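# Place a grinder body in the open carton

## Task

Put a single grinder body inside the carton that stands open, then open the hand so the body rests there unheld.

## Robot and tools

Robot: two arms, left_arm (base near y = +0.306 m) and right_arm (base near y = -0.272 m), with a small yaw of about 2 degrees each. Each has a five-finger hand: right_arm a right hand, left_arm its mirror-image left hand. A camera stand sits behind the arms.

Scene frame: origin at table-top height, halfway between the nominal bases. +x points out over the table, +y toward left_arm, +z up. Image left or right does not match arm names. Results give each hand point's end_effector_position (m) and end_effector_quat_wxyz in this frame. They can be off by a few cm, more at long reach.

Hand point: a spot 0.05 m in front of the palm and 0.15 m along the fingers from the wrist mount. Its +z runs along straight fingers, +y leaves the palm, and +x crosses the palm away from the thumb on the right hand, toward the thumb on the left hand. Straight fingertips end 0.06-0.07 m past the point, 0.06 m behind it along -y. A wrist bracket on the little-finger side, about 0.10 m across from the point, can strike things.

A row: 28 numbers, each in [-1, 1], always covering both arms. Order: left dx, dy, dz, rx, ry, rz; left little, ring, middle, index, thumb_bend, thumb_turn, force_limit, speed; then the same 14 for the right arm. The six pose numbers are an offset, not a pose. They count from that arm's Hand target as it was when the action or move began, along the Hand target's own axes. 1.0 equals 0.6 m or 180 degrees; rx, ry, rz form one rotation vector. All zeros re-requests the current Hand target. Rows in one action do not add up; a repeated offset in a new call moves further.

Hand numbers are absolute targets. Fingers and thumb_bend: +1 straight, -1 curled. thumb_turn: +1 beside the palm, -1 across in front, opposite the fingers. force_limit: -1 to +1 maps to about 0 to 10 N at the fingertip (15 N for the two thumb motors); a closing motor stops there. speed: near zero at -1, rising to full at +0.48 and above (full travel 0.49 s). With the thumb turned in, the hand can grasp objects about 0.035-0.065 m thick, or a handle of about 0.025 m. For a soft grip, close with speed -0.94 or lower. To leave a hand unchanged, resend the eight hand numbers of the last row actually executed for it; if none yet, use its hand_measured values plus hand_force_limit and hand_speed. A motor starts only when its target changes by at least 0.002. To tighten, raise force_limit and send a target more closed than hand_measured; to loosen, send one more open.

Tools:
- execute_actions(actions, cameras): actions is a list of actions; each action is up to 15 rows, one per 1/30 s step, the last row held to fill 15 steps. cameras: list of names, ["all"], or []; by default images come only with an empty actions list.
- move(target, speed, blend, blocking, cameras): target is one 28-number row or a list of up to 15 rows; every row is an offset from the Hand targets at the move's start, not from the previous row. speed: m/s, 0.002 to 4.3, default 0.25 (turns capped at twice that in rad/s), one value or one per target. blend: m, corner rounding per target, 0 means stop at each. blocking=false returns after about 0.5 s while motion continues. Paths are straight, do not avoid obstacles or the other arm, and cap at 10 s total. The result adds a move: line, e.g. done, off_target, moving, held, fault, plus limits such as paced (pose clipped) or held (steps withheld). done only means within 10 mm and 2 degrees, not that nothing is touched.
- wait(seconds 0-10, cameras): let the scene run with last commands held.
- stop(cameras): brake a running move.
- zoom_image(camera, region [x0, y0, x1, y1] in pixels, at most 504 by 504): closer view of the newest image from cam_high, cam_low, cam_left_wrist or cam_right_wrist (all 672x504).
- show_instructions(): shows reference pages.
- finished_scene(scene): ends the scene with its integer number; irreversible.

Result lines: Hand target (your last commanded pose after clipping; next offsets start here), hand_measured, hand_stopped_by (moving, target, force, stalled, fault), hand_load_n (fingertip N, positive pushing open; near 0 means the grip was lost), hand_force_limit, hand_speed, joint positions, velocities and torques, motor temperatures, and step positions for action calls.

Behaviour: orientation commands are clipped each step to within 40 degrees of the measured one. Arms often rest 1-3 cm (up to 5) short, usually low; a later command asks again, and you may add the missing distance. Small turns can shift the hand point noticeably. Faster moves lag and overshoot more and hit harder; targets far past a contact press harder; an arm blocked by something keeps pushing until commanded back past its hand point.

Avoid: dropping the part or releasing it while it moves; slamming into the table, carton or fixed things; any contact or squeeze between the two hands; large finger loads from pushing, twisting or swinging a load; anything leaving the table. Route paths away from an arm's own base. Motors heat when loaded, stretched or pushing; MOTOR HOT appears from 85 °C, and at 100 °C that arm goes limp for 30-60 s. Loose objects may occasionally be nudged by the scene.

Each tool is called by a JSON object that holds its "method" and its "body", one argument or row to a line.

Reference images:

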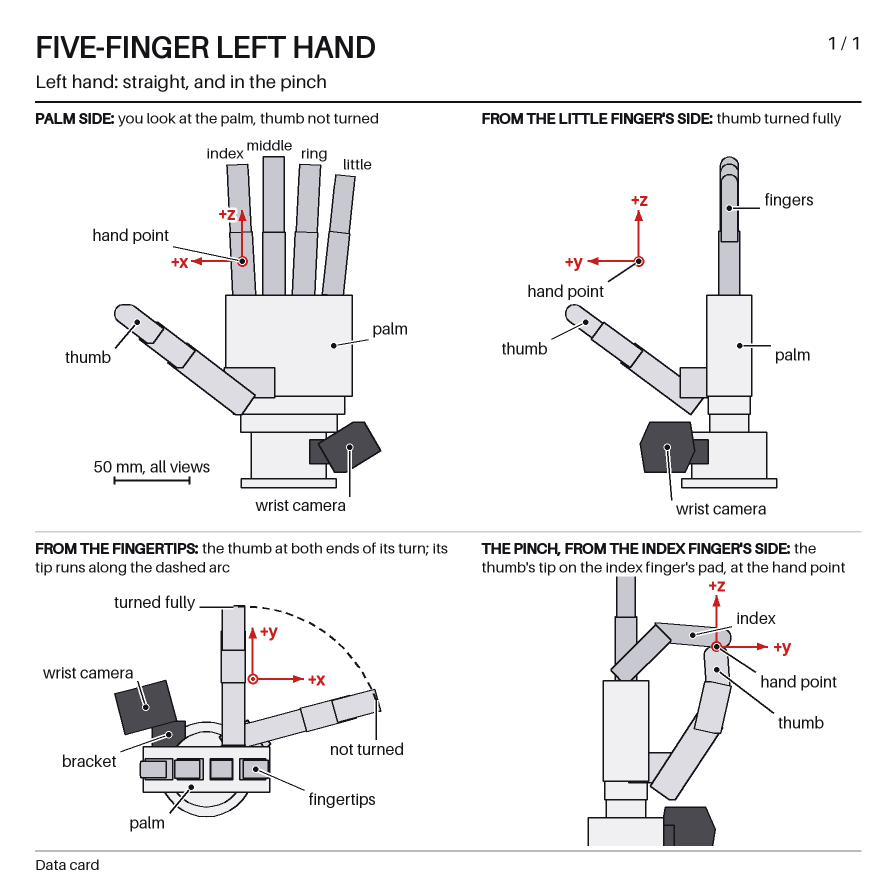

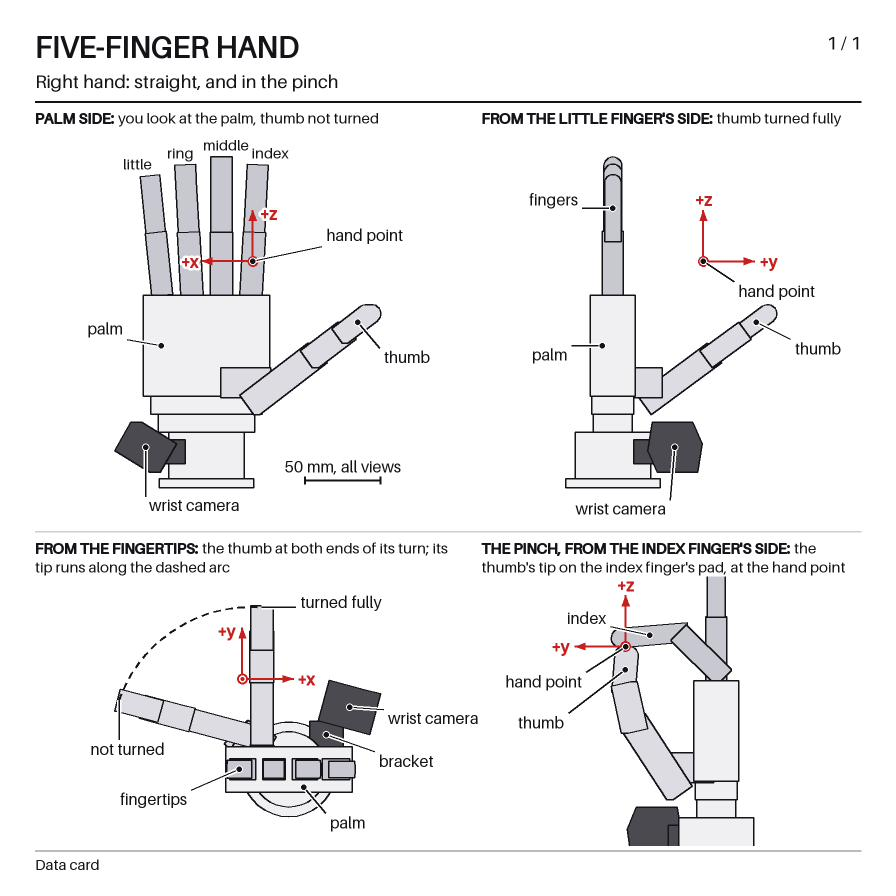

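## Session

{"method": "execute_actions", "body": {
  "actions": []
}}

{"method": "zoom_image", "body": {
  "camera": "cam_high",
  "region": [150, 130, 540, 400]
}}

Scene clock: 0.00 s.
left_arm: end_effector_position=(+0.6407, -0.0444, +0.1580) hand_measured=(+1.000, +1.000, +1.000, +1.000, +1.000, +1.000) hand_load_n=(+0.0, +0.0, +0.0, +0.0, +0.0, +0.0) hand_stopped_by=(target, target, target, target, target, target) hand_force_limit=0.00 hand_speed=-0.80 end_effector_quat_wxyz=(+0.212, +0.074, +0.953, -0.203) | right_arm: end_effector_position=(+0.1733, -0.7585, +0.3036) hand_measured=(+1.000, +1.000, +1.000, +1.000, +1.000, +1.000) hand_load_n=(+0.0, +0.0, +0.0, +0.0, +0.0, +0.0) hand_stopped_by=(target, target, target, target, target, target) hand_force_limit=0.00 hand_speed=-0.80 end_effector_quat_wxyz=(+0.277, +0.194, +0.899, -0.279)
Joint positions: left_arm=[-0.511 2.146 2.158 -1.017 0.201 1.189] | right_arm=[-1.527 1.28 1.242 -0.808 -0.393 0.587]
Joint velocities: within noise
Joint torques (N m): no reading
Motor temperatures (°C): left_arm=[30 33 35 28 30 28] | right_arm=[31 33 34 33 28 29]
Heat: left arm: hottest elbow 35 °C; right arm: hottest elbow 34 °C.
Hand target: left_arm +0.6478, -0.0481, +0.1775; +0.230, +0.075, +0.947, -0.211 | right_arm +0.1733, -0.7643, +0.3181; +0.280, +0.189, +0.894, -0.293
camera_calibration:
cam_left_wrist: T_world_to_cam=[[-0.42559, -0.865331, 0.26472, 0.186963], [-0.895614, 0.444626, 0.0135387, 0.589124], [-0.129417, -0.231325, -0.96423, 0.338277], [0, 0, 0, 1]] pos_world=[0.650976, -0.021903, 0.268708]
cam_right_wrist: T_world_to_cam=[[0.273421, 0.822925, -0.498032, 0.724574], [0.547804, 0.292376, 0.783854, -0.112769], [0.790665, -0.487146, -0.370859, -0.275804], [0, 0, 0, 1]] pos_world=[0.0817301, -0.697656, 0.346971]

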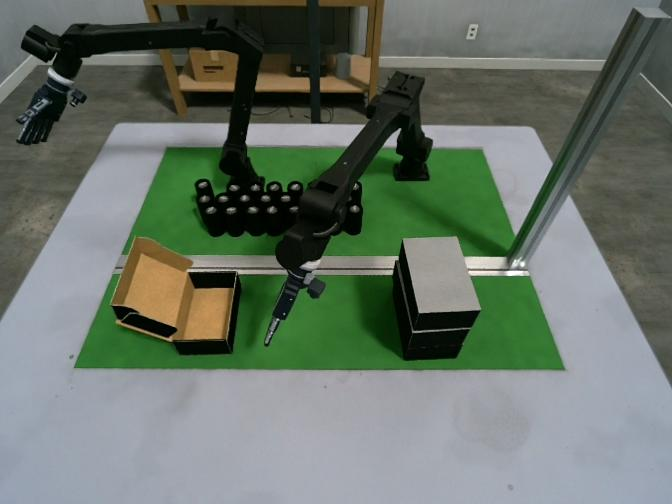

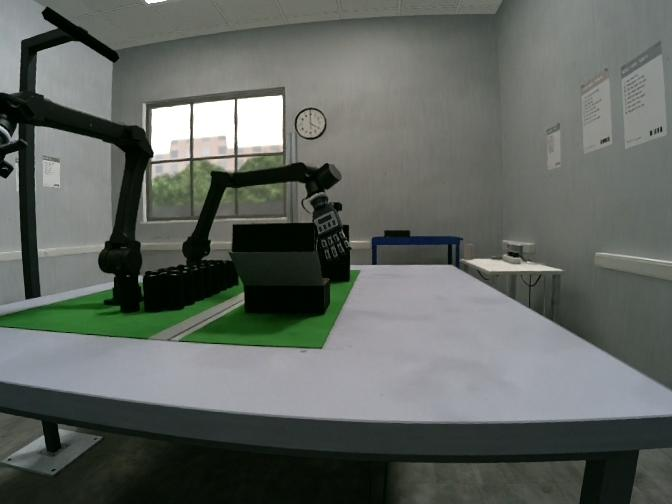

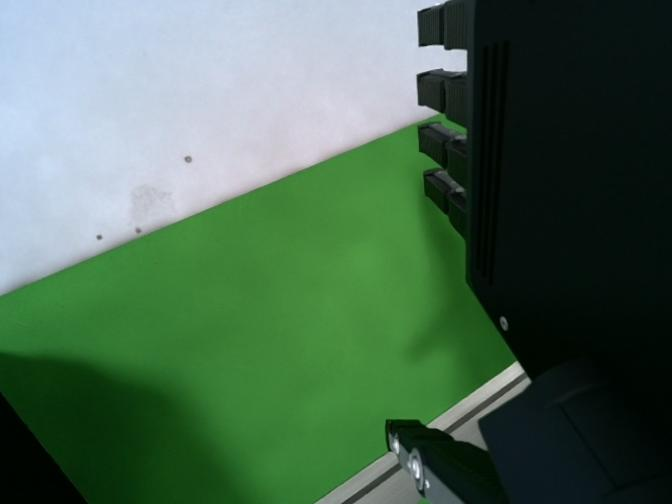

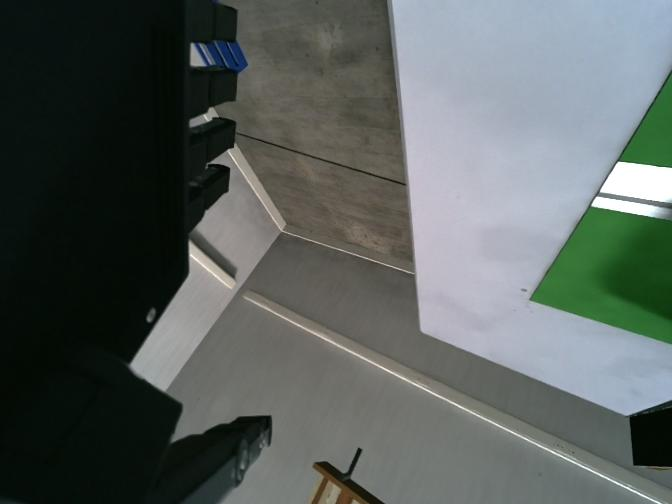

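Scaled by 1.292 from the camera's 672x504 image, which has a finer 960x720 frame.

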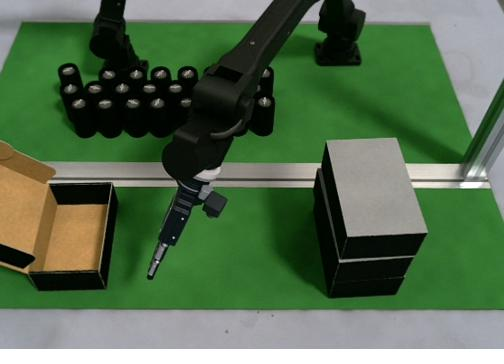

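{"method": "zoom_image", "body": {
  "camera": "cam_high",
  "region": [90, 220, 270, 370]
}}

{"method": "zoom_image", "body": {
  "camera": "cam_high",
  "region": [180, 160, 380, 260]
}}

{"method": "zoom_image", "body": {
  "camera": "cam_low",
  "region": [90, 200, 370, 340]
}}

Scaled by 2.800 from the camera's 672x504 image, which has a finer 960x720 frame.

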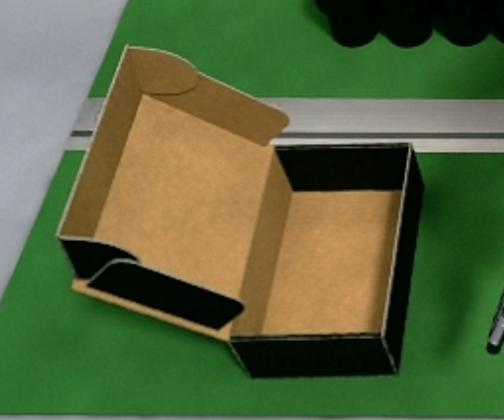

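Scaled by 2.520 from the camera's 672x504 image, which has a finer 960x720 frame.

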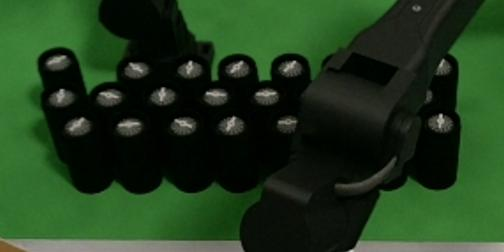

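Scaled by 1.800 from the camera's 672x504 image, which has a finer 960x720 frame.

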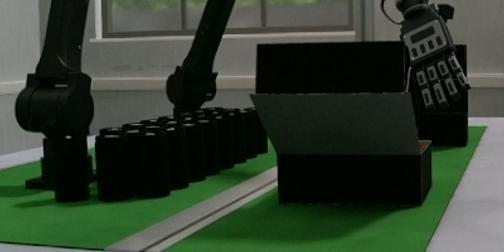

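{"method": "move", "body": {
  "target": [
    [-0.1947,-0.1522,-0.3354,0,0,0,1,1,1,1,1,1,0,-0.8,-0.3953,0.5023,-0.2048,-0.0858,-0.1764,-0.2139,1,1,0.6,0.6,0.8,-1,0,0],
    [0.2133,0.5003,-0.8527,0,0,0,1,1,1,1,1,1,0,-0.8,-0.2077,0.9875,-0.6282,-0.2059,-0.4234,-0.5133,1,1,0.6,0.6,0.8,-1,0,0]
  ],
  "speed": 0.35,
  "blend": [0.04,0],
  "cameras": ["cam_high","cam_right_wrist"]
}}

{"method": "zoom_image", "body": {
  "camera": "cam_high",
  "region": [180, 160, 380, 260]
}}

Scene clock: 74.77 s.
left_arm: end_effector_position=(+0.4073, +0.4485, +0.4146) hand_measured=(+1.000, +1.000, +1.000, +1.000, +1.000, +1.000) hand_load_n=(+0.0, +0.0, +0.0, +0.0, +0.0, +0.0) hand_stopped_by=(target, target, target, target, target, target) hand_force_limit=0.00 hand_speed=-0.80 end_effector_quat_wxyz=(+0.260, +0.064, +0.944, -0.193) | right_arm: end_effector_position=(+0.4167, -0.1066, +0.3724) hand_measured=(+1.000, +1.000, +0.600, +0.600, +0.800, -1.000) hand_load_n=(+0.0, +0.0, +0.0, -0.5, +0.0, +0.0) hand_stopped_by=(target, target, target, target, target, target) hand_force_limit=0.00 hand_speed=0.00 end_effector_quat_wxyz=(-0.457, +0.730, -0.477, +0.173)
Joint positions: left_arm=[0.381 1.436 1.866 -1.674 0.585 2.021] | right_arm=[0.199 0.96 1.172 -0.812 -0.392 -0.038]
Joint torques (N m): left_arm=[-0.67 -10.7 7.79 0.55 0.54 0.14] | right_arm=[0.97 -4.25 14.86 0.84 -0.06 -0.17]
Motor temperatures (°C): left_arm=[30 37 40 28 30 28] | right_arm=[30 33 43 33 28 29]
Heat: left arm: hottest elbow 40 °C; right arm: hottest elbow 43 °C.
Hand target: left_arm +0.4003, +0.4496, +0.4208; +0.230, +0.075, +0.947, -0.211 | right_arm +0.4203, -0.1003, +0.4004; -0.470, +0.730, -0.460, +0.185
Off the commanded pose: left_arm 0.009 m, 4 deg | right_arm 0.029 m, 3 deg.
elbow stopped short (left arm): the move would have taken joint 3 (elbow) straighter than the controller allows.
joint sent to its limit (left arm) — joint 4 (wrist pitch), lower limit. The joint targets are off in orientation, not in position.
move: off_target (left_arm, right_arm)
camera_calibration:
cam_right_wrist: T_world_to_cam=[[-0.433163, -0.361594, -0.825603, 0.445974], [-0.860071, 0.43975, 0.258647, 0.307307], [0.269534, 0.822113, -0.501479, 0.280073], [0, 0, 0, 1]] pos_world=[0.381995, -0.204129, 0.429164]
Images, in order (width x height): cam_high 672x504, cam_right_wrist 672x504.

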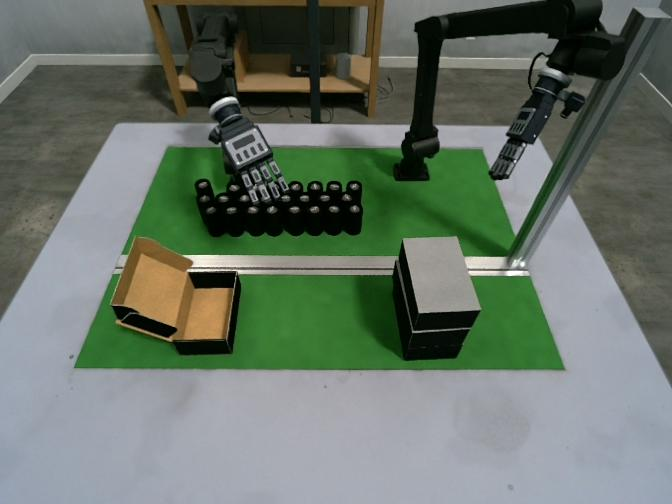

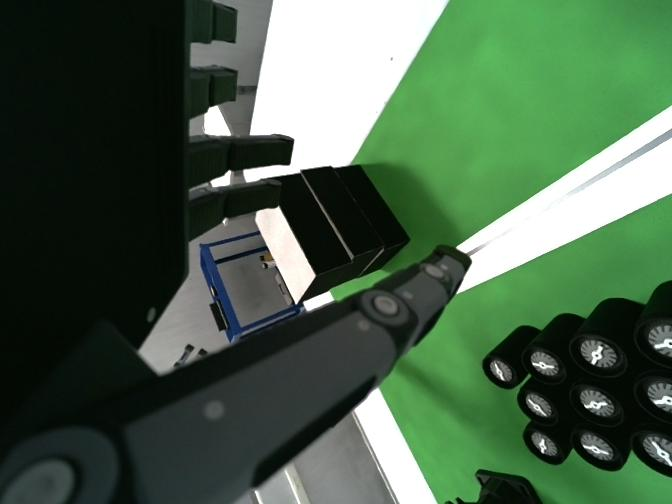

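Scaled by 2.520 from the camera's 672x504 image, which has a finer 960x720 frame.

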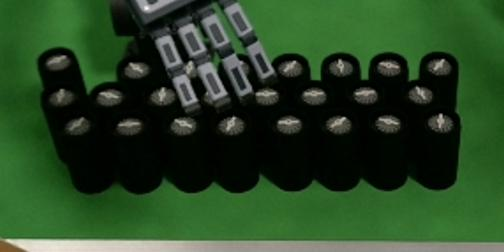

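{"method": "move", "body": {
  "target": [0,0,0,0,0,0,1,1,1,1,1,1,0,-0.8,-0.3532,0.3388,0.0518,-0.0507,-0.0925,-0.1219,1,1,0.6,0.6,0.8,-1,0,-0.3],
  "speed": 0.25,
  "cameras": ["cam_high","cam_right_wrist"]
}}

Scene clock: 87.97 s.
left_arm: end_effector_position=(+0.4073, +0.4485, +0.4146) hand_measured=(+1.000, +1.000, +1.000, +1.000, +1.000, +1.000) hand_load_n=(+0.0, +0.0, +0.0, +0.0, +0.0, +0.0) hand_stopped_by=(target, target, target, target, target, target) hand_force_limit=0.00 hand_speed=-0.80 end_effector_quat_wxyz=(+0.260, +0.064, +0.944, -0.193) | right_arm: end_effector_position=(+0.2359, +0.0604, +0.2475) hand_measured=(+1.000, +1.000, +0.600, +0.600, +0.800, -1.000) hand_load_n=(+0.0, +0.0, +0.0, +0.0, +0.0, +0.0) hand_stopped_by=(target, target, target, target, target, target) hand_force_limit=0.00 hand_speed=-0.30 end_effector_quat_wxyz=(-0.425, +0.858, -0.257, +0.130)
Joint positions: left_arm=[0.381 1.436 1.866 -1.674 0.585 2.022] | right_arm=[0.981 0.861 0.851 -0.641 -0.026 -0.027]
Joint torques (N m): left_arm=[-0.62 -10.64 7.8 0.57 0.53 0.14] | right_arm=[1.03 -2.67 9.32 2.29 0.11 -0.02]
Heat: left arm: hottest elbow 40 °C; right arm: hottest elbow 43 °C.
Hand target: left_arm +0.4003, +0.4496, +0.4208; +0.230, +0.075, +0.947, -0.211 | right_arm +0.2332, +0.0674, +0.2450; -0.428, +0.858, -0.254, +0.127
Off the commanded pose: left_arm 0.009 m, 4 deg | right_arm 0.008 m, 1 deg.
joint sent to its limit (left arm) — joint 4 (wrist pitch), lower limit. The joint targets are off in orientation, not in position.
move: off_target (left_arm)
camera_calibration:
cam_right_wrist: T_world_to_cam=[[-0.132854, -0.661659, -0.737941, 0.25052], [-0.988324, 0.0324016, 0.14888, 0.192722], [-0.0745971, 0.749104, -0.658239, 0.253383], [0, 0, 0, 1]] pos_world=[0.242656, -0.0302955, 0.322963]
Images, in order (width x height): cam_high 672x504, cam_right_wrist 672x504.

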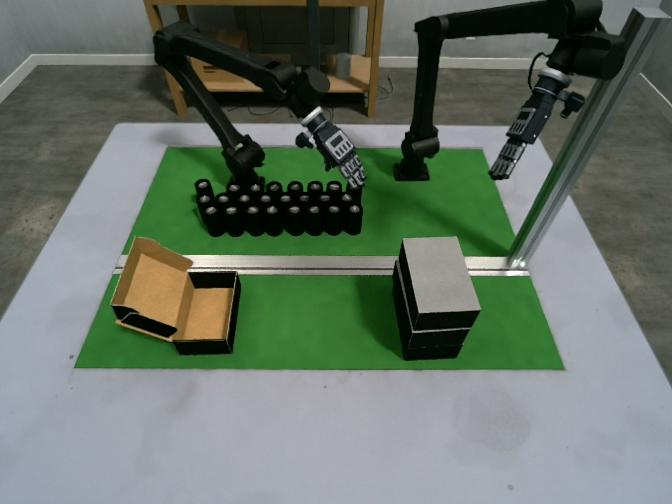

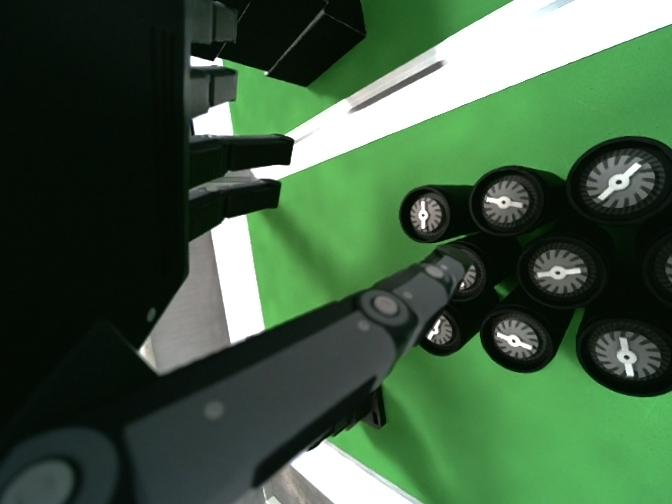

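{"method": "move", "body": {
  "target": [0,0,0,0,0,0,1,1,1,1,1,1,0,-0.8,-0.0328,0.0758,0.1212,0,0,0,1,1,0.6,0.6,0.8,-1,0,-0.3],
  "speed": 0.15,
  "cameras": ["cam_right_wrist"]
}}

Scene clock: 93.73 s.
left_arm: end_effector_position=(+0.4073, +0.4485, +0.4146) hand_measured=(+1.000, +1.000, +1.000, +1.000, +1.000, +1.000) hand_load_n=(+0.0, +0.0, +0.0, +0.0, +0.0, +0.0) hand_stopped_by=(target, target, target, target, target, target) hand_force_limit=0.00 hand_speed=-0.80 end_effector_quat_wxyz=(+0.260, +0.064, +0.944, -0.193) | right_arm: end_effector_position=(+0.2378, +0.0974, +0.1670) hand_measured=(+1.000, +1.000, +0.600, +0.600, +0.800, -1.000) hand_load_n=(+0.0, +0.0, +0.0, +0.0, +0.0, +0.0) hand_stopped_by=(target, target, target, target, target, target) hand_force_limit=0.00 hand_speed=-0.30 end_effector_quat_wxyz=(-0.424, +0.858, -0.258, +0.130)
Joint positions: left_arm=[0.381 1.436 1.866 -1.674 0.585 2.022] | right_arm=[1.049 0.999 0.713 -0.366 0.028 0.014]
Joint torques (N m): left_arm=[-0.67 -10.7 7.82 0.55 0.54 0.14] | right_arm=[1.03 -4.25 9.06 2.24 0.13 -0.01]
Heat: left arm: hottest elbow 40 °C; right arm: hottest elbow 42 °C.
Hand target: left_arm +0.4003, +0.4496, +0.4208; +0.230, +0.075, +0.947, -0.211 | right_arm +0.2336, +0.1040, +0.1650; -0.428, +0.858, -0.254, +0.127
Off the commanded pose: left_arm 0.009 m, 4 deg | right_arm 0.008 m, 1 deg.
joint sent to its limit (left arm) — joint 4 (wrist pitch), lower limit. The joint targets are off in orientation, not in position.
move: off_target (left_arm)
camera_calibration:
cam_right_wrist: T_world_to_cam=[[-0.133753, -0.662533, -0.736994, 0.215975], [-0.988196, 0.0331114, 0.149577, 0.205063], [-0.0746966, 0.7483, -0.659141, 0.173052], [0, 0, 0, 1]] pos_world=[0.244456, 0.00680588, 0.242565]
Images, in order (width x height): cam_right_wrist 672x504.

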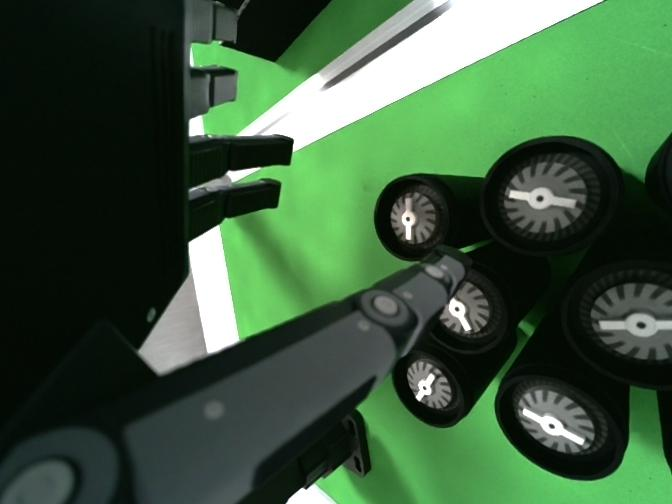

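{"method": "move", "body": {
  "target": [
    [0,0,0,0,0,0,1,1,0.6,0.6,0.8,-1,0,0,0.049,-0.1825,-0.1318,0,0,0,1,1,0.6,0.6,0.8,-1,0,-0.3],
    [0.158,-0.274,0.1775,0.0189,-0.0719,-0.1955,1,1,0.6,0.6,0.8,-1,0,0,0.7235,0.0113,-0.5568,-0.001,0.2625,-0.4077,1,1,0.6,0.6,0.8,-1,0,-0.3],
    [0.3372,-0.5288,0.3767,0.0377,-0.1438,-0.391,1,1,0.6,0.6,0.8,-1,0,0,0.7235,0.0113,-0.5568,-0.001,0.2625,-0.4077,1,1,0.6,0.6,0.8,-1,0,-0.3]
  ],
  "speed": [0.25,0.4,0.3],
  "blend": [0.02,0.05,0],
  "cameras": ["cam_high","cam_left_wrist"]
}}

Scene clock: 122.60 s.
left_arm: end_effector_position=(+0.2358, +0.0843, +0.2560) hand_measured=(+1.000, +1.000, +0.600, +0.600, +0.800, -1.000) hand_load_n=(+0.0, +0.0, +0.0, +0.0, +0.0, +0.0) hand_stopped_by=(target, target, target, target, target, target) hand_force_limit=0.00 hand_speed=0.00 end_effector_quat_wxyz=(+0.258, -0.516, +0.735, -0.355) | right_arm: end_effector_position=(+0.4486, -0.3516, +0.3615) hand_measured=(+1.000, +1.000, +0.600, +0.600, +0.800, -1.000) hand_load_n=(+0.0, +0.0, +0.0, +0.0, +0.0, +0.0) hand_stopped_by=(target, target, target, target, target, target) hand_force_limit=0.00 hand_speed=-0.30 end_effector_quat_wxyz=(-0.149, +0.723, +0.156, +0.657)
Joint positions: left_arm=[-0.741 0.781 0.848 -0.764 -0.294 -0.223] | right_arm=[-0.43 0.718 0.695 -0.126 -0.892 -1.677]
Joint torques (N m): left_arm=[-2.43 -1.08 9.51 2.69 -0.35 -0.02] | right_arm=[-1.49 -0.79 9.33 2.29 -0.15 -0.2]
Heat: left arm: hottest elbow 40 °C; right arm: hottest elbow 41 °C.
Hand target: left_arm +0.2367, +0.0755, +0.2599; +0.256, -0.513, +0.733, -0.366 | right_arm +0.4499, -0.3597, +0.3606; -0.140, +0.721, +0.154, +0.661
Off the commanded pose: left_arm 0.010 m, 1 deg | right_arm 0.008 m, 1 deg.
move: done; blend cut to 0 m at target 1
camera_calibration:
cam_left_wrist: T_world_to_cam=[[0.47599, -0.412892, 0.776501, -0.281665], [-0.785048, -0.597457, 0.16354, 0.191235], [0.396402, -0.687434, -0.608523, 0.233631], [0, 0, 0, 1]] pos_world=[0.191586, 0.158564, 0.329609]
Images, in order (width x height): cam_high 672x504, cam_left_wrist 672x504.

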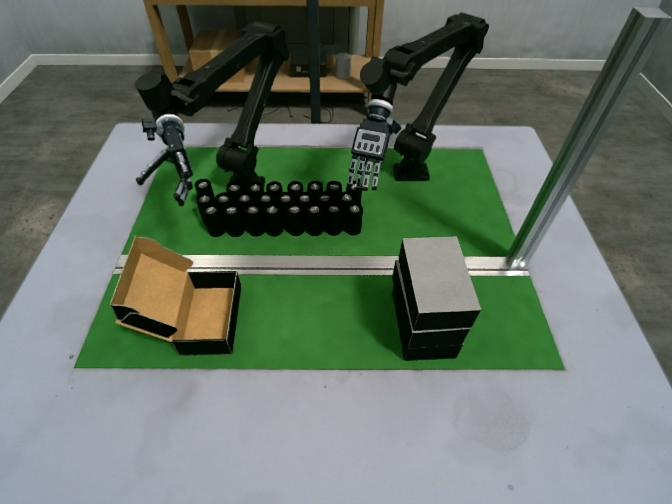

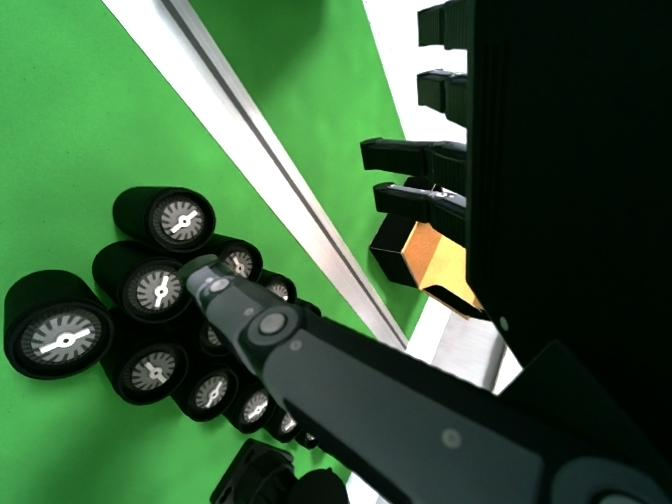

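{"method": "move", "body": {
  "target": [0.0247,0.1397,0.1055,0,0,0,1,1,0.6,0.6,0.8,-1,0,0,0,0,0,0,0,0,1,1,0.6,0.6,0.8,-1,0,-0.3],
  "speed": 0.15,
  "cameras": ["cam_left_wrist"]
}}

Scene clock: 130.40 s.
left_arm: end_effector_position=(+0.2315, +0.0703, +0.1519) hand_measured=(+1.000, +1.000, +0.600, +0.600, +0.800, -1.000) hand_load_n=(+0.0, +0.0, +0.0, +0.0, +0.0, +0.0) hand_stopped_by=(target, target, target, target, target, target) hand_force_limit=0.00 hand_speed=0.00 end_effector_quat_wxyz=(+0.258, -0.516, +0.735, -0.356) | right_arm: end_effector_position=(+0.4486, -0.3516, +0.3615) hand_measured=(+1.000, +1.000, +0.600, +0.600, +0.800, -1.000) hand_load_n=(+0.0, +0.0, +0.0, +0.0, +0.0, +0.0) hand_stopped_by=(target, target, target, target, target, target) hand_force_limit=0.00 hand_speed=-0.30 end_effector_quat_wxyz=(-0.149, +0.723, +0.156, +0.657)
Joint positions: left_arm=[-0.796 0.832 0.597 -0.473 -0.337 -0.26] | right_arm=[-0.43 0.718 0.695 -0.126 -0.892 -1.677]
Joint torques (N m): left_arm=[-2.37 -1.38 9.13 2.69 -0.37 -0.02] | right_arm=[-1.49 -0.91 9.36 2.29 -0.14 -0.2]
Heat: left arm: hottest elbow 40 °C; right arm: hottest elbow 41 °C.
Hand target: left_arm +0.2319, +0.0616, +0.1547; +0.256, -0.513, +0.733, -0.366 | right_arm +0.4499, -0.3597, +0.3606; -0.140, +0.721, +0.154, +0.661
Off the commanded pose: left_arm 0.009 m, 1 deg | right_arm 0.008 m, 1 deg.
move: done
camera_calibration:
cam_left_wrist: T_world_to_cam=[[0.475357, -0.412578, 0.777055, -0.20454], [-0.785046, -0.597624, 0.162937, 0.196696], [0.397162, -0.687477, -0.607978, 0.162046], [0, 0, 0, 1]] pos_world=[0.187287, 0.144564, 0.22541]
Images, in order (width x height): cam_left_wrist 672x504.

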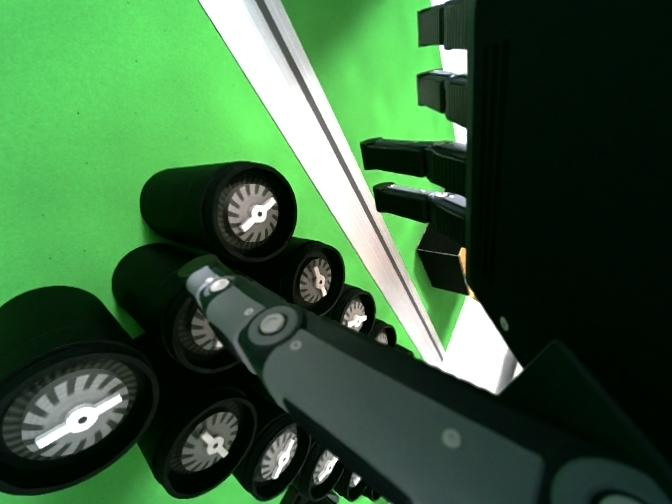

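{"method": "move", "body": {
  "target": [0.0083,0.076,0.0653,0,0,0,1,1,0.6,0.6,0.8,-1,0,-0.3,0,0,0,0,0,0,1,1,0.6,0.6,0.8,-1,0,-0.3],
  "speed": 0.07,
  "cameras": ["cam_left_wrist"]
}}

Scene clock: 137.17 s.
left_arm: end_effector_position=(+0.2343, +0.0639, +0.0933) hand_measured=(+1.000, +1.000, +0.600, +0.600, +0.800, -1.000) hand_load_n=(+0.0, +0.0, +0.0, +0.0, +0.0, +0.0) hand_stopped_by=(target, target, target, target, target, target) hand_force_limit=0.00 hand_speed=-0.30 end_effector_quat_wxyz=(+0.258, -0.516, +0.734, -0.357) | right_arm: end_effector_position=(+0.4486, -0.3516, +0.3615) hand_measured=(+1.000, +1.000, +0.600, +0.600, +0.800, -1.000) hand_load_n=(+0.0, +0.0, +0.0, +0.0, +0.0, +0.5) hand_stopped_by=(target, target, target, target, target, target) hand_force_limit=0.00 hand_speed=-0.30 end_effector_quat_wxyz=(-0.149, +0.723, +0.156, +0.657)
Joint positions: left_arm=[-0.807 0.933 0.481 -0.256 -0.346 -0.268] | right_arm=[-0.43 0.718 0.695 -0.126 -0.892 -1.677]
Joint torques (N m): left_arm=[-2.37 -1.96 8.39 2.76 -0.37 -0.02] | right_arm=[-1.38 -0.73 9.35 2.32 -0.14 -0.21]
Heat: left arm: hottest elbow 40 °C; right arm: hottest elbow 40 °C.
Hand target: left_arm +0.2339, +0.0556, +0.0948; +0.256, -0.513, +0.733, -0.366 | right_arm +0.4499, -0.3597, +0.3606; -0.140, +0.721, +0.154, +0.661
Off the commanded pose: left_arm 0.008 m, 1 deg | right_arm 0.008 m, 1 deg.
move: done
camera_calibration:
cam_left_wrist: T_world_to_cam=[[0.473867, -0.411276, 0.778654, -0.162893], [-0.785233, -0.597567, 0.162243, 0.204636], [0.398571, -0.688306, -0.606115, 0.120404], [0, 0, 0, 1]] pos_world=[0.189886, 0.138165, 0.166615]
Images, in order (width x height): cam_left_wrist 672x504.

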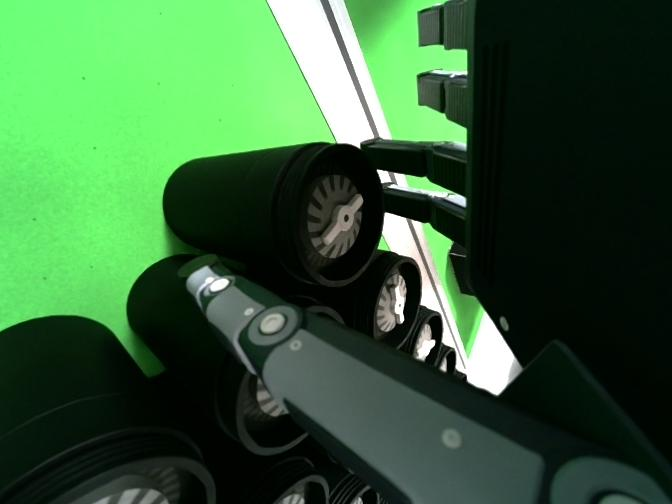

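{"method": "move", "body": {
  "target": [0,0,0,0,0,0,1,1,-0.3,-0.3,0.62,-1,0.15,-0.6,0,0,0,0,0,0,1,1,0.6,0.6,0.8,-1,0,-0.3],
  "speed": 0.07,
  "cameras": ["cam_left_wrist"]
}}

Scene clock: 140.57 s.
left_arm: end_effector_position=(+0.2348, +0.0636, +0.0938) hand_measured=(+1.000, +1.000, +0.164, +0.090, +0.624, -1.000) hand_load_n=(+0.0, +0.0, +3.5, +6.5, +7.5, -0.5) hand_stopped_by=(target, target, force, force, target, target) hand_force_limit=0.15 hand_speed=-0.60 end_effector_quat_wxyz=(+0.259, -0.516, +0.734, -0.358) | right_arm: end_effector_position=(+0.4486, -0.3516, +0.3615) hand_measured=(+1.000, +1.000, +0.600, +0.600, +0.800, -1.000) hand_load_n=(+0.0, +0.0, +0.0, +0.0, +0.0, +0.0) hand_stopped_by=(target, target, target, target, target, target) hand_force_limit=0.00 hand_speed=-0.30 end_effector_quat_wxyz=(-0.149, +0.723, +0.156, +0.657)
Joint positions: left_arm=[-0.808 0.933 0.481 -0.253 -0.347 -0.269] | right_arm=[-0.43 0.718 0.695 -0.126 -0.892 -1.677]
Joint torques (N m): left_arm=[-2.43 -1.85 8.4 2.65 -0.32 -0.01] | right_arm=[-1.44 -0.73 9.35 2.29 -0.14 -0.2]
Heat: left arm: hottest elbow 40 °C; right arm: hottest elbow 40 °C.
Hand target: left_arm +0.2340, +0.0555, +0.0950; +0.256, -0.513, +0.733, -0.366 | right_arm +0.4499, -0.3597, +0.3606; -0.140, +0.721, +0.154, +0.661
Off the commanded pose: left_arm 0.008 m, 1 deg | right_arm 0.008 m, 1 deg.
move: done
camera_calibration:
cam_left_wrist: T_world_to_cam=[[0.472488, -0.409302, 0.78053, -0.1636], [-0.784895, -0.598233, 0.161423, 0.204885], [0.400868, -0.688905, -0.603917, 0.119551], [0, 0, 0, 1]] pos_world=[0.190188, 0.137967, 0.166821]
Images, in order (width x height): cam_left_wrist 672x504.

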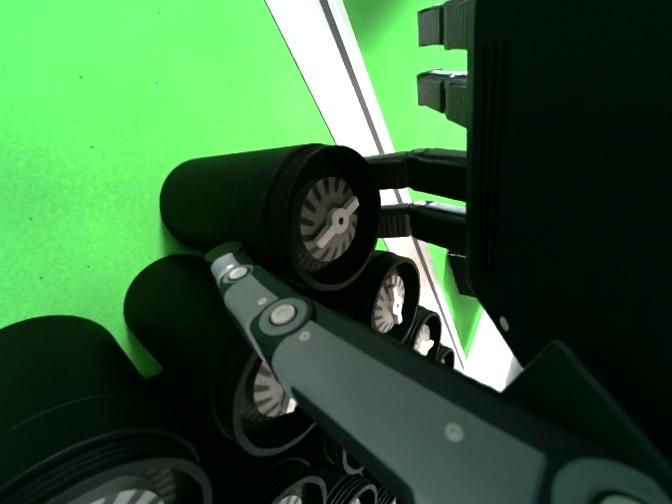

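{"method": "move", "body": {
  "target": [
    [0,0,0,0,0,0,1,1,-0.4,-0.4,0.62,-1,0.5,-0.6,0,0,0,0,0,0,1,1,0.6,0.6,0.8,-1,0,-0.3],
    [-0.0025,-0.073,-0.032,0,0,0,1,1,-0.4,-0.4,0.62,-1,0.5,-0.6,0,0,0,0,0,0,1,1,0.6,0.6,0.8,-1,0,-0.3],
    [-0.0085,-0.215,-0.125,0,0,0,1,1,-0.4,-0.4,0.62,-1,0.5,-0.6,0,0,0,0,0,0,1,1,0.6,0.6,0.8,-1,0,-0.3]
  ],
  "speed": 0.09,
  "blend": [0,0.01,0],
  "cameras": ["cam_left_wrist","cam_high"]
}}

Scene clock: 145.83 s.
left_arm: end_effector_position=(+0.2336, +0.0624, +0.1944) hand_measured=(+1.000, +1.000, +0.136, +0.060, +0.628, -1.000) hand_load_n=(+0.0, +0.0, +10.0, +10.0, +16.0, -1.0) hand_stopped_by=(target, target, force, force, target, target) hand_force_limit=0.50 hand_speed=-0.60 end_effector_quat_wxyz=(+0.245, -0.512, +0.755, -0.329) | right_arm: end_effector_position=(+0.4486, -0.3516, +0.3615) hand_measured=(+1.000, +1.000, +0.600, +0.600, +0.800, -1.000) hand_load_n=(+0.0, +0.0, +0.0, +0.0, +0.0, +0.0) hand_stopped_by=(target, target, target, target, target, target) hand_force_limit=0.00 hand_speed=-0.30 end_effector_quat_wxyz=(-0.149, +0.723, +0.156, +0.657)
Joint positions: left_arm=[-0.798 0.872 0.759 -0.66 -0.317 -0.252] | right_arm=[-0.43 0.718 0.695 -0.126 -0.892 -1.677]
Joint torques (N m): left_arm=[0.03 -4.01 15.13 1.59 -0.22 0.11] | right_arm=[-1.44 -0.73 9.39 2.29 -0.14 -0.2]
Heat: left arm: hottest elbow 41 °C; right arm: hottest elbow 40 °C.
Hand target: left_arm +0.2522, +0.0542, +0.2431; +0.256, -0.513, +0.733, -0.366 | right_arm +0.4499, -0.3597, +0.3606; -0.140, +0.721, +0.154, +0.661
Off the commanded pose: left_arm 0.053 m, 5 deg | right_arm 0.008 m, 1 deg.
move: off_target (left_arm)
camera_calibration:
cam_left_wrist: T_world_to_cam=[[0.507141, -0.454659, 0.732184, -0.237866], [-0.788538, -0.587669, 0.181253, 0.183241], [0.347873, -0.669276, -0.656547, 0.201402], [0, 0, 0, 1]] pos_world=[0.195062, 0.13433, 0.273178]
Images, in order (width x height): cam_high 672x504, cam_left_wrist 672x504.

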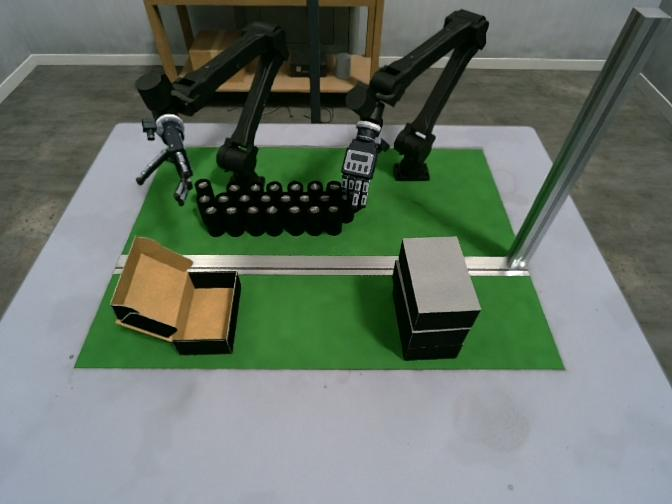

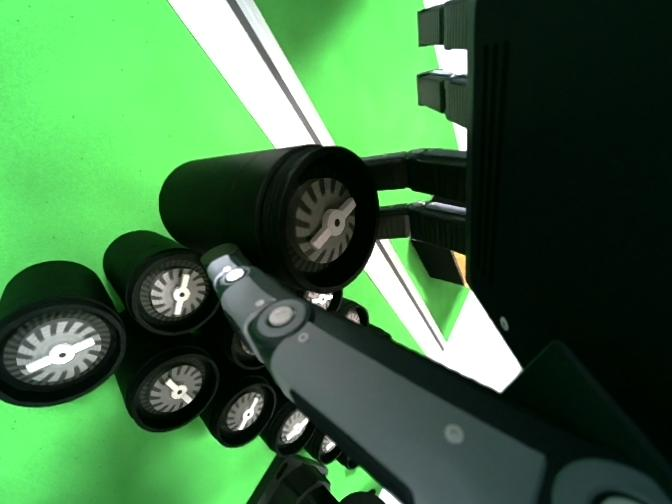

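{"method": "move", "body": {
  "target": [
    [-0.0552,-0.1255,0.1202,0,0,0,1,1,-0.4,-0.4,0.62,-1,0.5,-0.6,0,0,0,0,0,0,1,1,0.6,0.6,0.8,-1,0,-0.3],
    [-0.0212,-0.3668,0.5532,0,0,0,1,1,-0.4,-0.4,0.62,-1,0.5,-0.6,0,0,0,0,0,0,1,1,0.6,0.6,0.8,-1,0,-0.3]
  ],
  "speed": [0.12,0.2],
  "blend": [0.03,0],
  "cameras": ["cam_left_wrist","cam_high"]
}}

Scene clock: 156.17 s.
left_arm: end_effector_position=(+0.6030, -0.0683, +0.1703) hand_measured=(+1.000, +1.000, +0.136, +0.060, +0.628, -1.000) hand_load_n=(+0.0, +0.0, +10.0, +10.0, +16.0, -0.5) hand_stopped_by=(target, target, force, force, target, target) hand_force_limit=0.50 hand_speed=-0.60 end_effector_quat_wxyz=(+0.237, -0.518, +0.751, -0.334) | right_arm: end_effector_position=(+0.4486, -0.3516, +0.3615) hand_measured=(+1.000, +1.000, +0.600, +0.600, +0.800, -1.000) hand_load_n=(+0.0, +0.0, +0.0, +0.0, +0.0, +0.0) hand_stopped_by=(target, target, target, target, target, target) hand_force_limit=0.00 hand_speed=-0.30 end_effector_quat_wxyz=(-0.149, +0.723, +0.156, +0.657)
Joint positions: left_arm=[-0.538 1.904 1.714 -0.543 -0.115 -0.089] | right_arm=[-0.43 0.718 0.695 -0.126 -0.892 -1.677]
Joint torques (N m): left_arm=[-0.15 -18.49 15.21 1.61 -0.04 0.12] | right_arm=[-1.44 -0.85 9.33 2.3 -0.14 -0.2]
Heat: left arm: hottest elbow 43 °C; right arm: hottest elbow 40 °C.
Hand target: left_arm +0.6300, -0.0701, +0.2194; +0.256, -0.513, +0.733, -0.366 | right_arm +0.4499, -0.3597, +0.3606; -0.140, +0.721, +0.154, +0.661
Off the commanded pose: left_arm 0.056 m, 5 deg | right_arm 0.008 m, 1 deg.
move: off_target (left_arm)
camera_calibration:
cam_left_wrist: T_world_to_cam=[[0.515059, -0.437331, 0.737195, -0.471449], [-0.784573, -0.586897, 0.199992, 0.396619], [0.345195, -0.68139, -0.645405, -0.0314893], [0, 0, 0, 1]] pos_world=[0.564871, 0.00513865, 0.247906]
Images, in order (width x height): cam_high 672x504, cam_left_wrist 672x504.

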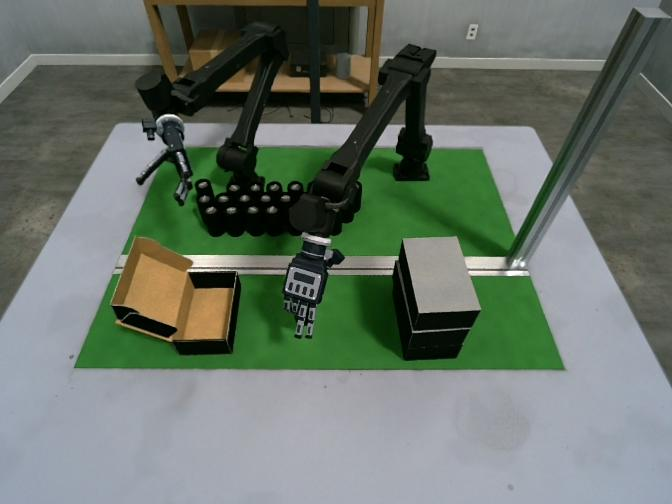

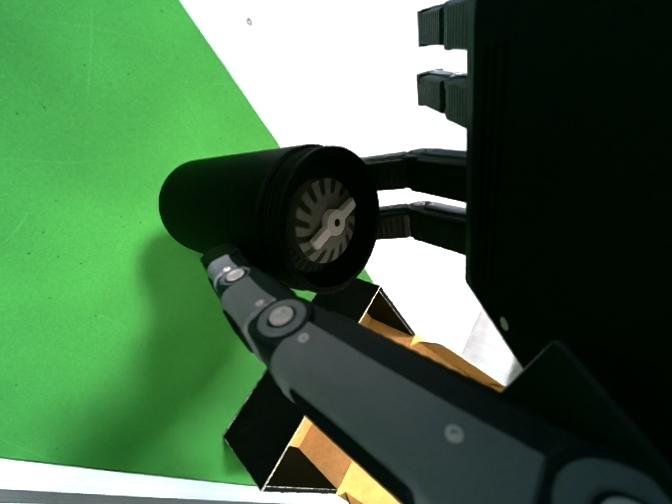

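{"method": "move", "body": {
  "target": [0.0057,0.1093,0.0625,-0.0067,-0.011,0.0146,1,1,-0.4,-0.4,0.62,-1,0.5,-0.6,0,0,0,0,0,0,1,1,0.6,0.6,0.8,-1,0,-0.3],
  "speed": 0.1,
  "cameras": ["cam_left_wrist"]
}}

Scene clock: 161.40 s.
left_arm: end_effector_position=(+0.6100, -0.0606, +0.1162) hand_measured=(+1.000, +1.000, +0.136, +0.060, +0.628, -1.000) hand_load_n=(+0.0, +0.0, +10.0, +10.0, +16.0, -0.5) hand_stopped_by=(target, target, force, force, target, target) hand_force_limit=0.50 hand_speed=-0.60 end_effector_quat_wxyz=(+0.257, -0.515, +0.754, -0.317) | right_arm: end_effector_position=(+0.4486, -0.3516, +0.3615) hand_measured=(+1.000, +1.000, +0.600, +0.600, +0.800, -1.000) hand_load_n=(+0.0, +0.0, +0.0, +0.0, +0.0, +0.5) hand_stopped_by=(target, target, target, target, target, target) hand_force_limit=0.00 hand_speed=-0.30 end_effector_quat_wxyz=(-0.149, +0.723, +0.156, +0.657)
Joint positions: left_arm=[-0.538 1.951 1.647 -0.438 -0.158 -0.062] | right_arm=[-0.43 0.718 0.695 -0.126 -0.892 -1.677]
Joint torques (N m): left_arm=[-1.61 -19.78 10.07 3.14 -0.3 0.13] | right_arm=[-1.44 -0.91 9.33 2.28 -0.14 -0.21]
Heat: left arm: hottest elbow 44 °C; right arm: hottest elbow 40 °C.
Hand target: left_arm +0.6199, -0.0700, +0.1444; +0.272, -0.505, +0.744, -0.343 | right_arm +0.4499, -0.3597, +0.3606; -0.140, +0.721, +0.154, +0.661
Off the commanded pose: left_arm 0.031 m, 4 deg | right_arm 0.008 m, 1 deg.
move: off_target (left_arm)
camera_calibration:
cam_left_wrist: T_world_to_cam=[[0.5124, -0.466359, 0.72108, -0.430125], [-0.778479, -0.606727, 0.160787, 0.417049], [0.362514, -0.643733, -0.673937, -0.068502], [0, 0, 0, 1]] pos_world=[0.569893, 0.00834531, 0.196932]
Images, in order (width x height): cam_left_wrist 672x504.

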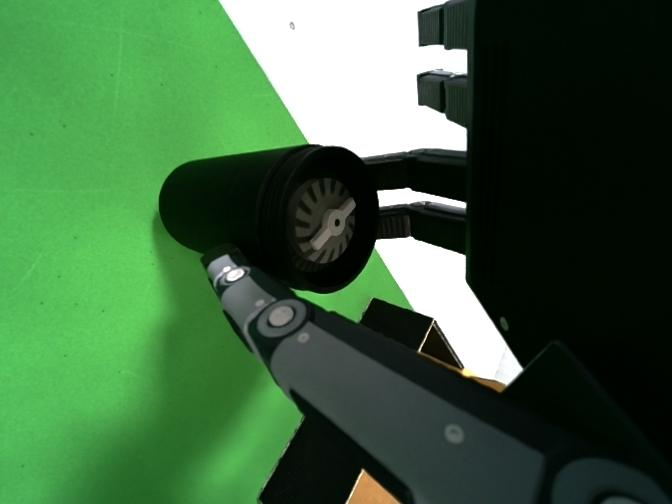

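{"method": "move", "body": {
  "target": [0.0016,0.0209,0.0165,0,0,0,1,1,-0.4,-0.4,0.62,-1,0.5,-0.6,0,0,0,0,0,0,1,1,0.6,0.6,0.8,-1,0,-0.3],
  "speed": 0.05
}}

Scene clock: 166.27 s.
left_arm: end_effector_position=(+0.6115, -0.0612, +0.1112) hand_measured=(+1.000, +1.000, +0.136, +0.060, +0.628, -1.000) hand_load_n=(+0.0, +0.0, +10.0, +10.0, +16.0, -1.0) hand_stopped_by=(target, target, force, force, target, target) hand_force_limit=0.50 hand_speed=-0.60 end_effector_quat_wxyz=(+0.260, -0.513, +0.751, -0.323) | right_arm: end_effector_position=(+0.4486, -0.3516, +0.3615) hand_measured=(+1.000, +1.000, +0.600, +0.600, +0.800, -1.000) hand_load_n=(+0.0, +0.0, -0.5, +0.0, +0.0, +0.0) hand_stopped_by=(target, target, target, target, target, target) hand_force_limit=0.00 hand_speed=-0.30 end_effector_quat_wxyz=(-0.149, +0.723, +0.156, +0.657)
Joint positions: left_arm=[-0.538 1.952 1.628 -0.402 -0.159 -0.061] | right_arm=[-0.43 0.718 0.695 -0.126 -0.892 -1.677]
Joint torques (N m): left_arm=[-1.67 -18.73 9.74 3.17 -0.29 0.12] | right_arm=[-1.44 -0.79 9.36 2.32 -0.14 -0.21]
Heat: left arm: hottest elbow 43 °C; right arm: hottest elbow 40 °C.
Hand target: left_arm +0.6200, -0.0701, +0.1287; +0.272, -0.505, +0.744, -0.343 | right_arm +0.4499, -0.3597, +0.3606; -0.140, +0.721, +0.154, +0.661
Off the commanded pose: left_arm 0.021 m, 3 deg | right_arm 0.008 m, 1 deg.
move: off_target (left_arm)

{"method": "move", "body": {
  "target": [0.0008,0.0105,0.0082,0,0,0,1,1,-0.4,-0.4,0.62,-1,0.5,-0.6,0,0,0,0,0,0,1,1,0.6,0.6,0.8,-1,0,-0.3],
  "speed": 0.05,
  "cameras": ["cam_left_wrist","cam_high"]
}}

Scene clock: 169.07 s.
left_arm: end_effector_position=(+0.6110, -0.0610, +0.1017) hand_measured=(+1.000, +1.000, +0.136, +0.060, +0.628, -1.000) hand_load_n=(+0.0, +0.0, +10.0, +10.0, +16.0, -0.5) hand_stopped_by=(target, target, force, force, target, target) hand_force_limit=0.50 hand_speed=-0.60 end_effector_quat_wxyz=(+0.260, -0.514, +0.752, -0.322) | right_arm: end_effector_position=(+0.4486, -0.3516, +0.3615) hand_measured=(+1.000, +1.000, +0.600, +0.600, +0.800, -1.000) hand_load_n=(+0.0, +0.0, +0.0, +0.0, +0.0, +0.5) hand_stopped_by=(target, target, target, target, target, target) hand_force_limit=0.00 hand_speed=-0.30 end_effector_quat_wxyz=(-0.149, +0.723, +0.156, +0.657)
Joint positions: left_arm=[-0.538 1.96 1.616 -0.384 -0.159 -0.061] | right_arm=[-0.43 0.718 0.695 -0.126 -0.892 -1.677]
Joint torques (N m): left_arm=[-1.67 -18.84 9.7 3.15 -0.3 0.13] | right_arm=[-1.44 -0.79 9.35 2.3 -0.15 -0.2]
Heat: left arm: hottest elbow 43 °C; right arm: hottest elbow 40 °C.
Hand target: left_arm +0.6199, -0.0700, +0.1205; +0.272, -0.505, +0.744, -0.343 | right_arm +0.4499, -0.3597, +0.3606; -0.140, +0.721, +0.154, +0.661
Off the commanded pose: left_arm 0.023 m, 3 deg | right_arm 0.008 m, 1 deg.
move: off_target (left_arm)
camera_calibration:
cam_left_wrist: T_world_to_cam=[[0.503742, -0.462098, 0.729869, -0.415687], [-0.780418, -0.605705, 0.155143, 0.421702], [0.370394, -0.647756, -0.665749, -0.0847427], [0, 0, 0, 1]] pos_world=[0.569891, 0.00844605, 0.181556]
Images, in order (width x height): cam_high 672x504, cam_left_wrist 672x504.

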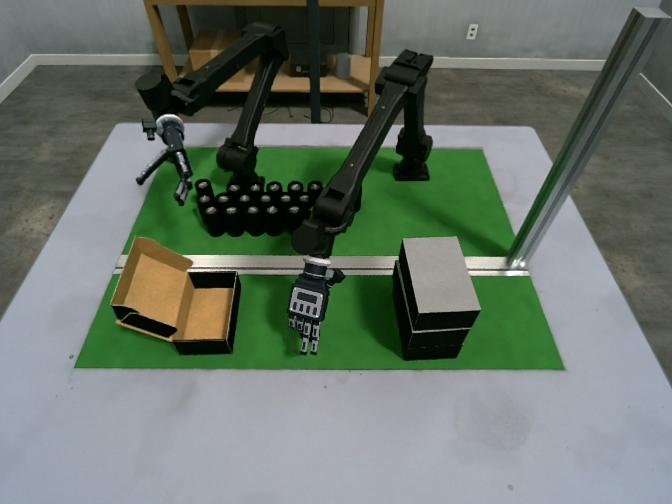

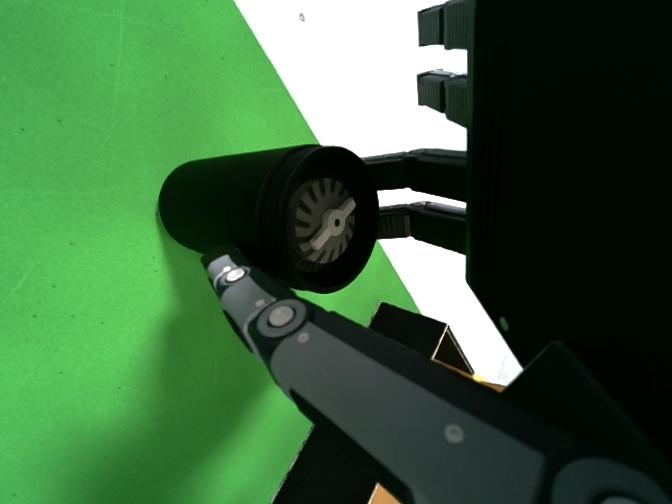

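{"method": "move", "body": {
  "target": [0.0011,0.0145,0.0113,0,0,0,1,1,-0.4,-0.4,0.62,-1,0.5,-0.6,0,0,0,0,0,0,1,1,0.6,0.6,0.8,-1,0,-0.3],
  "speed": 0.05,
  "cameras": ["cam_left_wrist"]
}}

Scene clock: 171.77 s.
left_arm: end_effector_position=(+0.6123, -0.0615, +0.0956) hand_measured=(+1.000, +1.000, +0.136, +0.060, +0.628, -1.000) hand_load_n=(+0.0, -0.5, +9.5, +10.0, +16.0, -0.5) hand_stopped_by=(target, target, force, force, target, target) hand_force_limit=0.50 hand_speed=-0.60 end_effector_quat_wxyz=(+0.262, -0.513, +0.750, -0.325) | right_arm: end_effector_position=(+0.4486, -0.3516, +0.3615) hand_measured=(+1.000, +1.000, +0.600, +0.600, +0.800, -1.000) hand_load_n=(+0.0, +0.0, +0.0, +0.0, +0.0, +0.5) hand_stopped_by=(target, target, target, target, target, target) hand_force_limit=0.00 hand_speed=-0.30 end_effector_quat_wxyz=(-0.149, +0.723, +0.156, +0.657)
Joint positions: left_arm=[-0.538 1.966 1.604 -0.358 -0.159 -0.061] | right_arm=[-0.43 0.718 0.695 -0.126 -0.892 -1.677]
Joint torques (N m): left_arm=[-1.67 -18.61 9.44 3.14 -0.26 0.11] | right_arm=[-1.44 -0.79 9.33 2.29 -0.14 -0.2]
Heat: left arm: hottest elbow 43 °C; right arm: hottest elbow 39 °C.
Hand target: left_arm +0.6198, -0.0700, +0.1095; +0.272, -0.505, +0.744, -0.343 | right_arm +0.4499, -0.3597, +0.3606; -0.140, +0.721, +0.154, +0.661
Off the commanded pose: left_arm 0.018 m, 3 deg | right_arm 0.008 m, 1 deg.
move: off_target (left_arm)
camera_calibration:
cam_left_wrist: T_world_to_cam=[[0.498106, -0.459815, 0.73516, -0.409026], [-0.781535, -0.605333, 0.150914, 0.424477], [0.375624, -0.649725, -0.660882, -0.0934663], [0, 0, 0, 1]] pos_world=[0.57059, 0.00814668, 0.174869]
Images, in order (width x height): cam_left_wrist 672x504.

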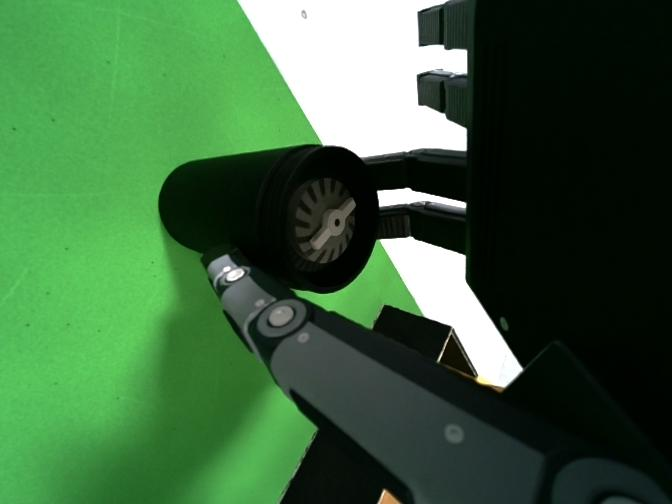

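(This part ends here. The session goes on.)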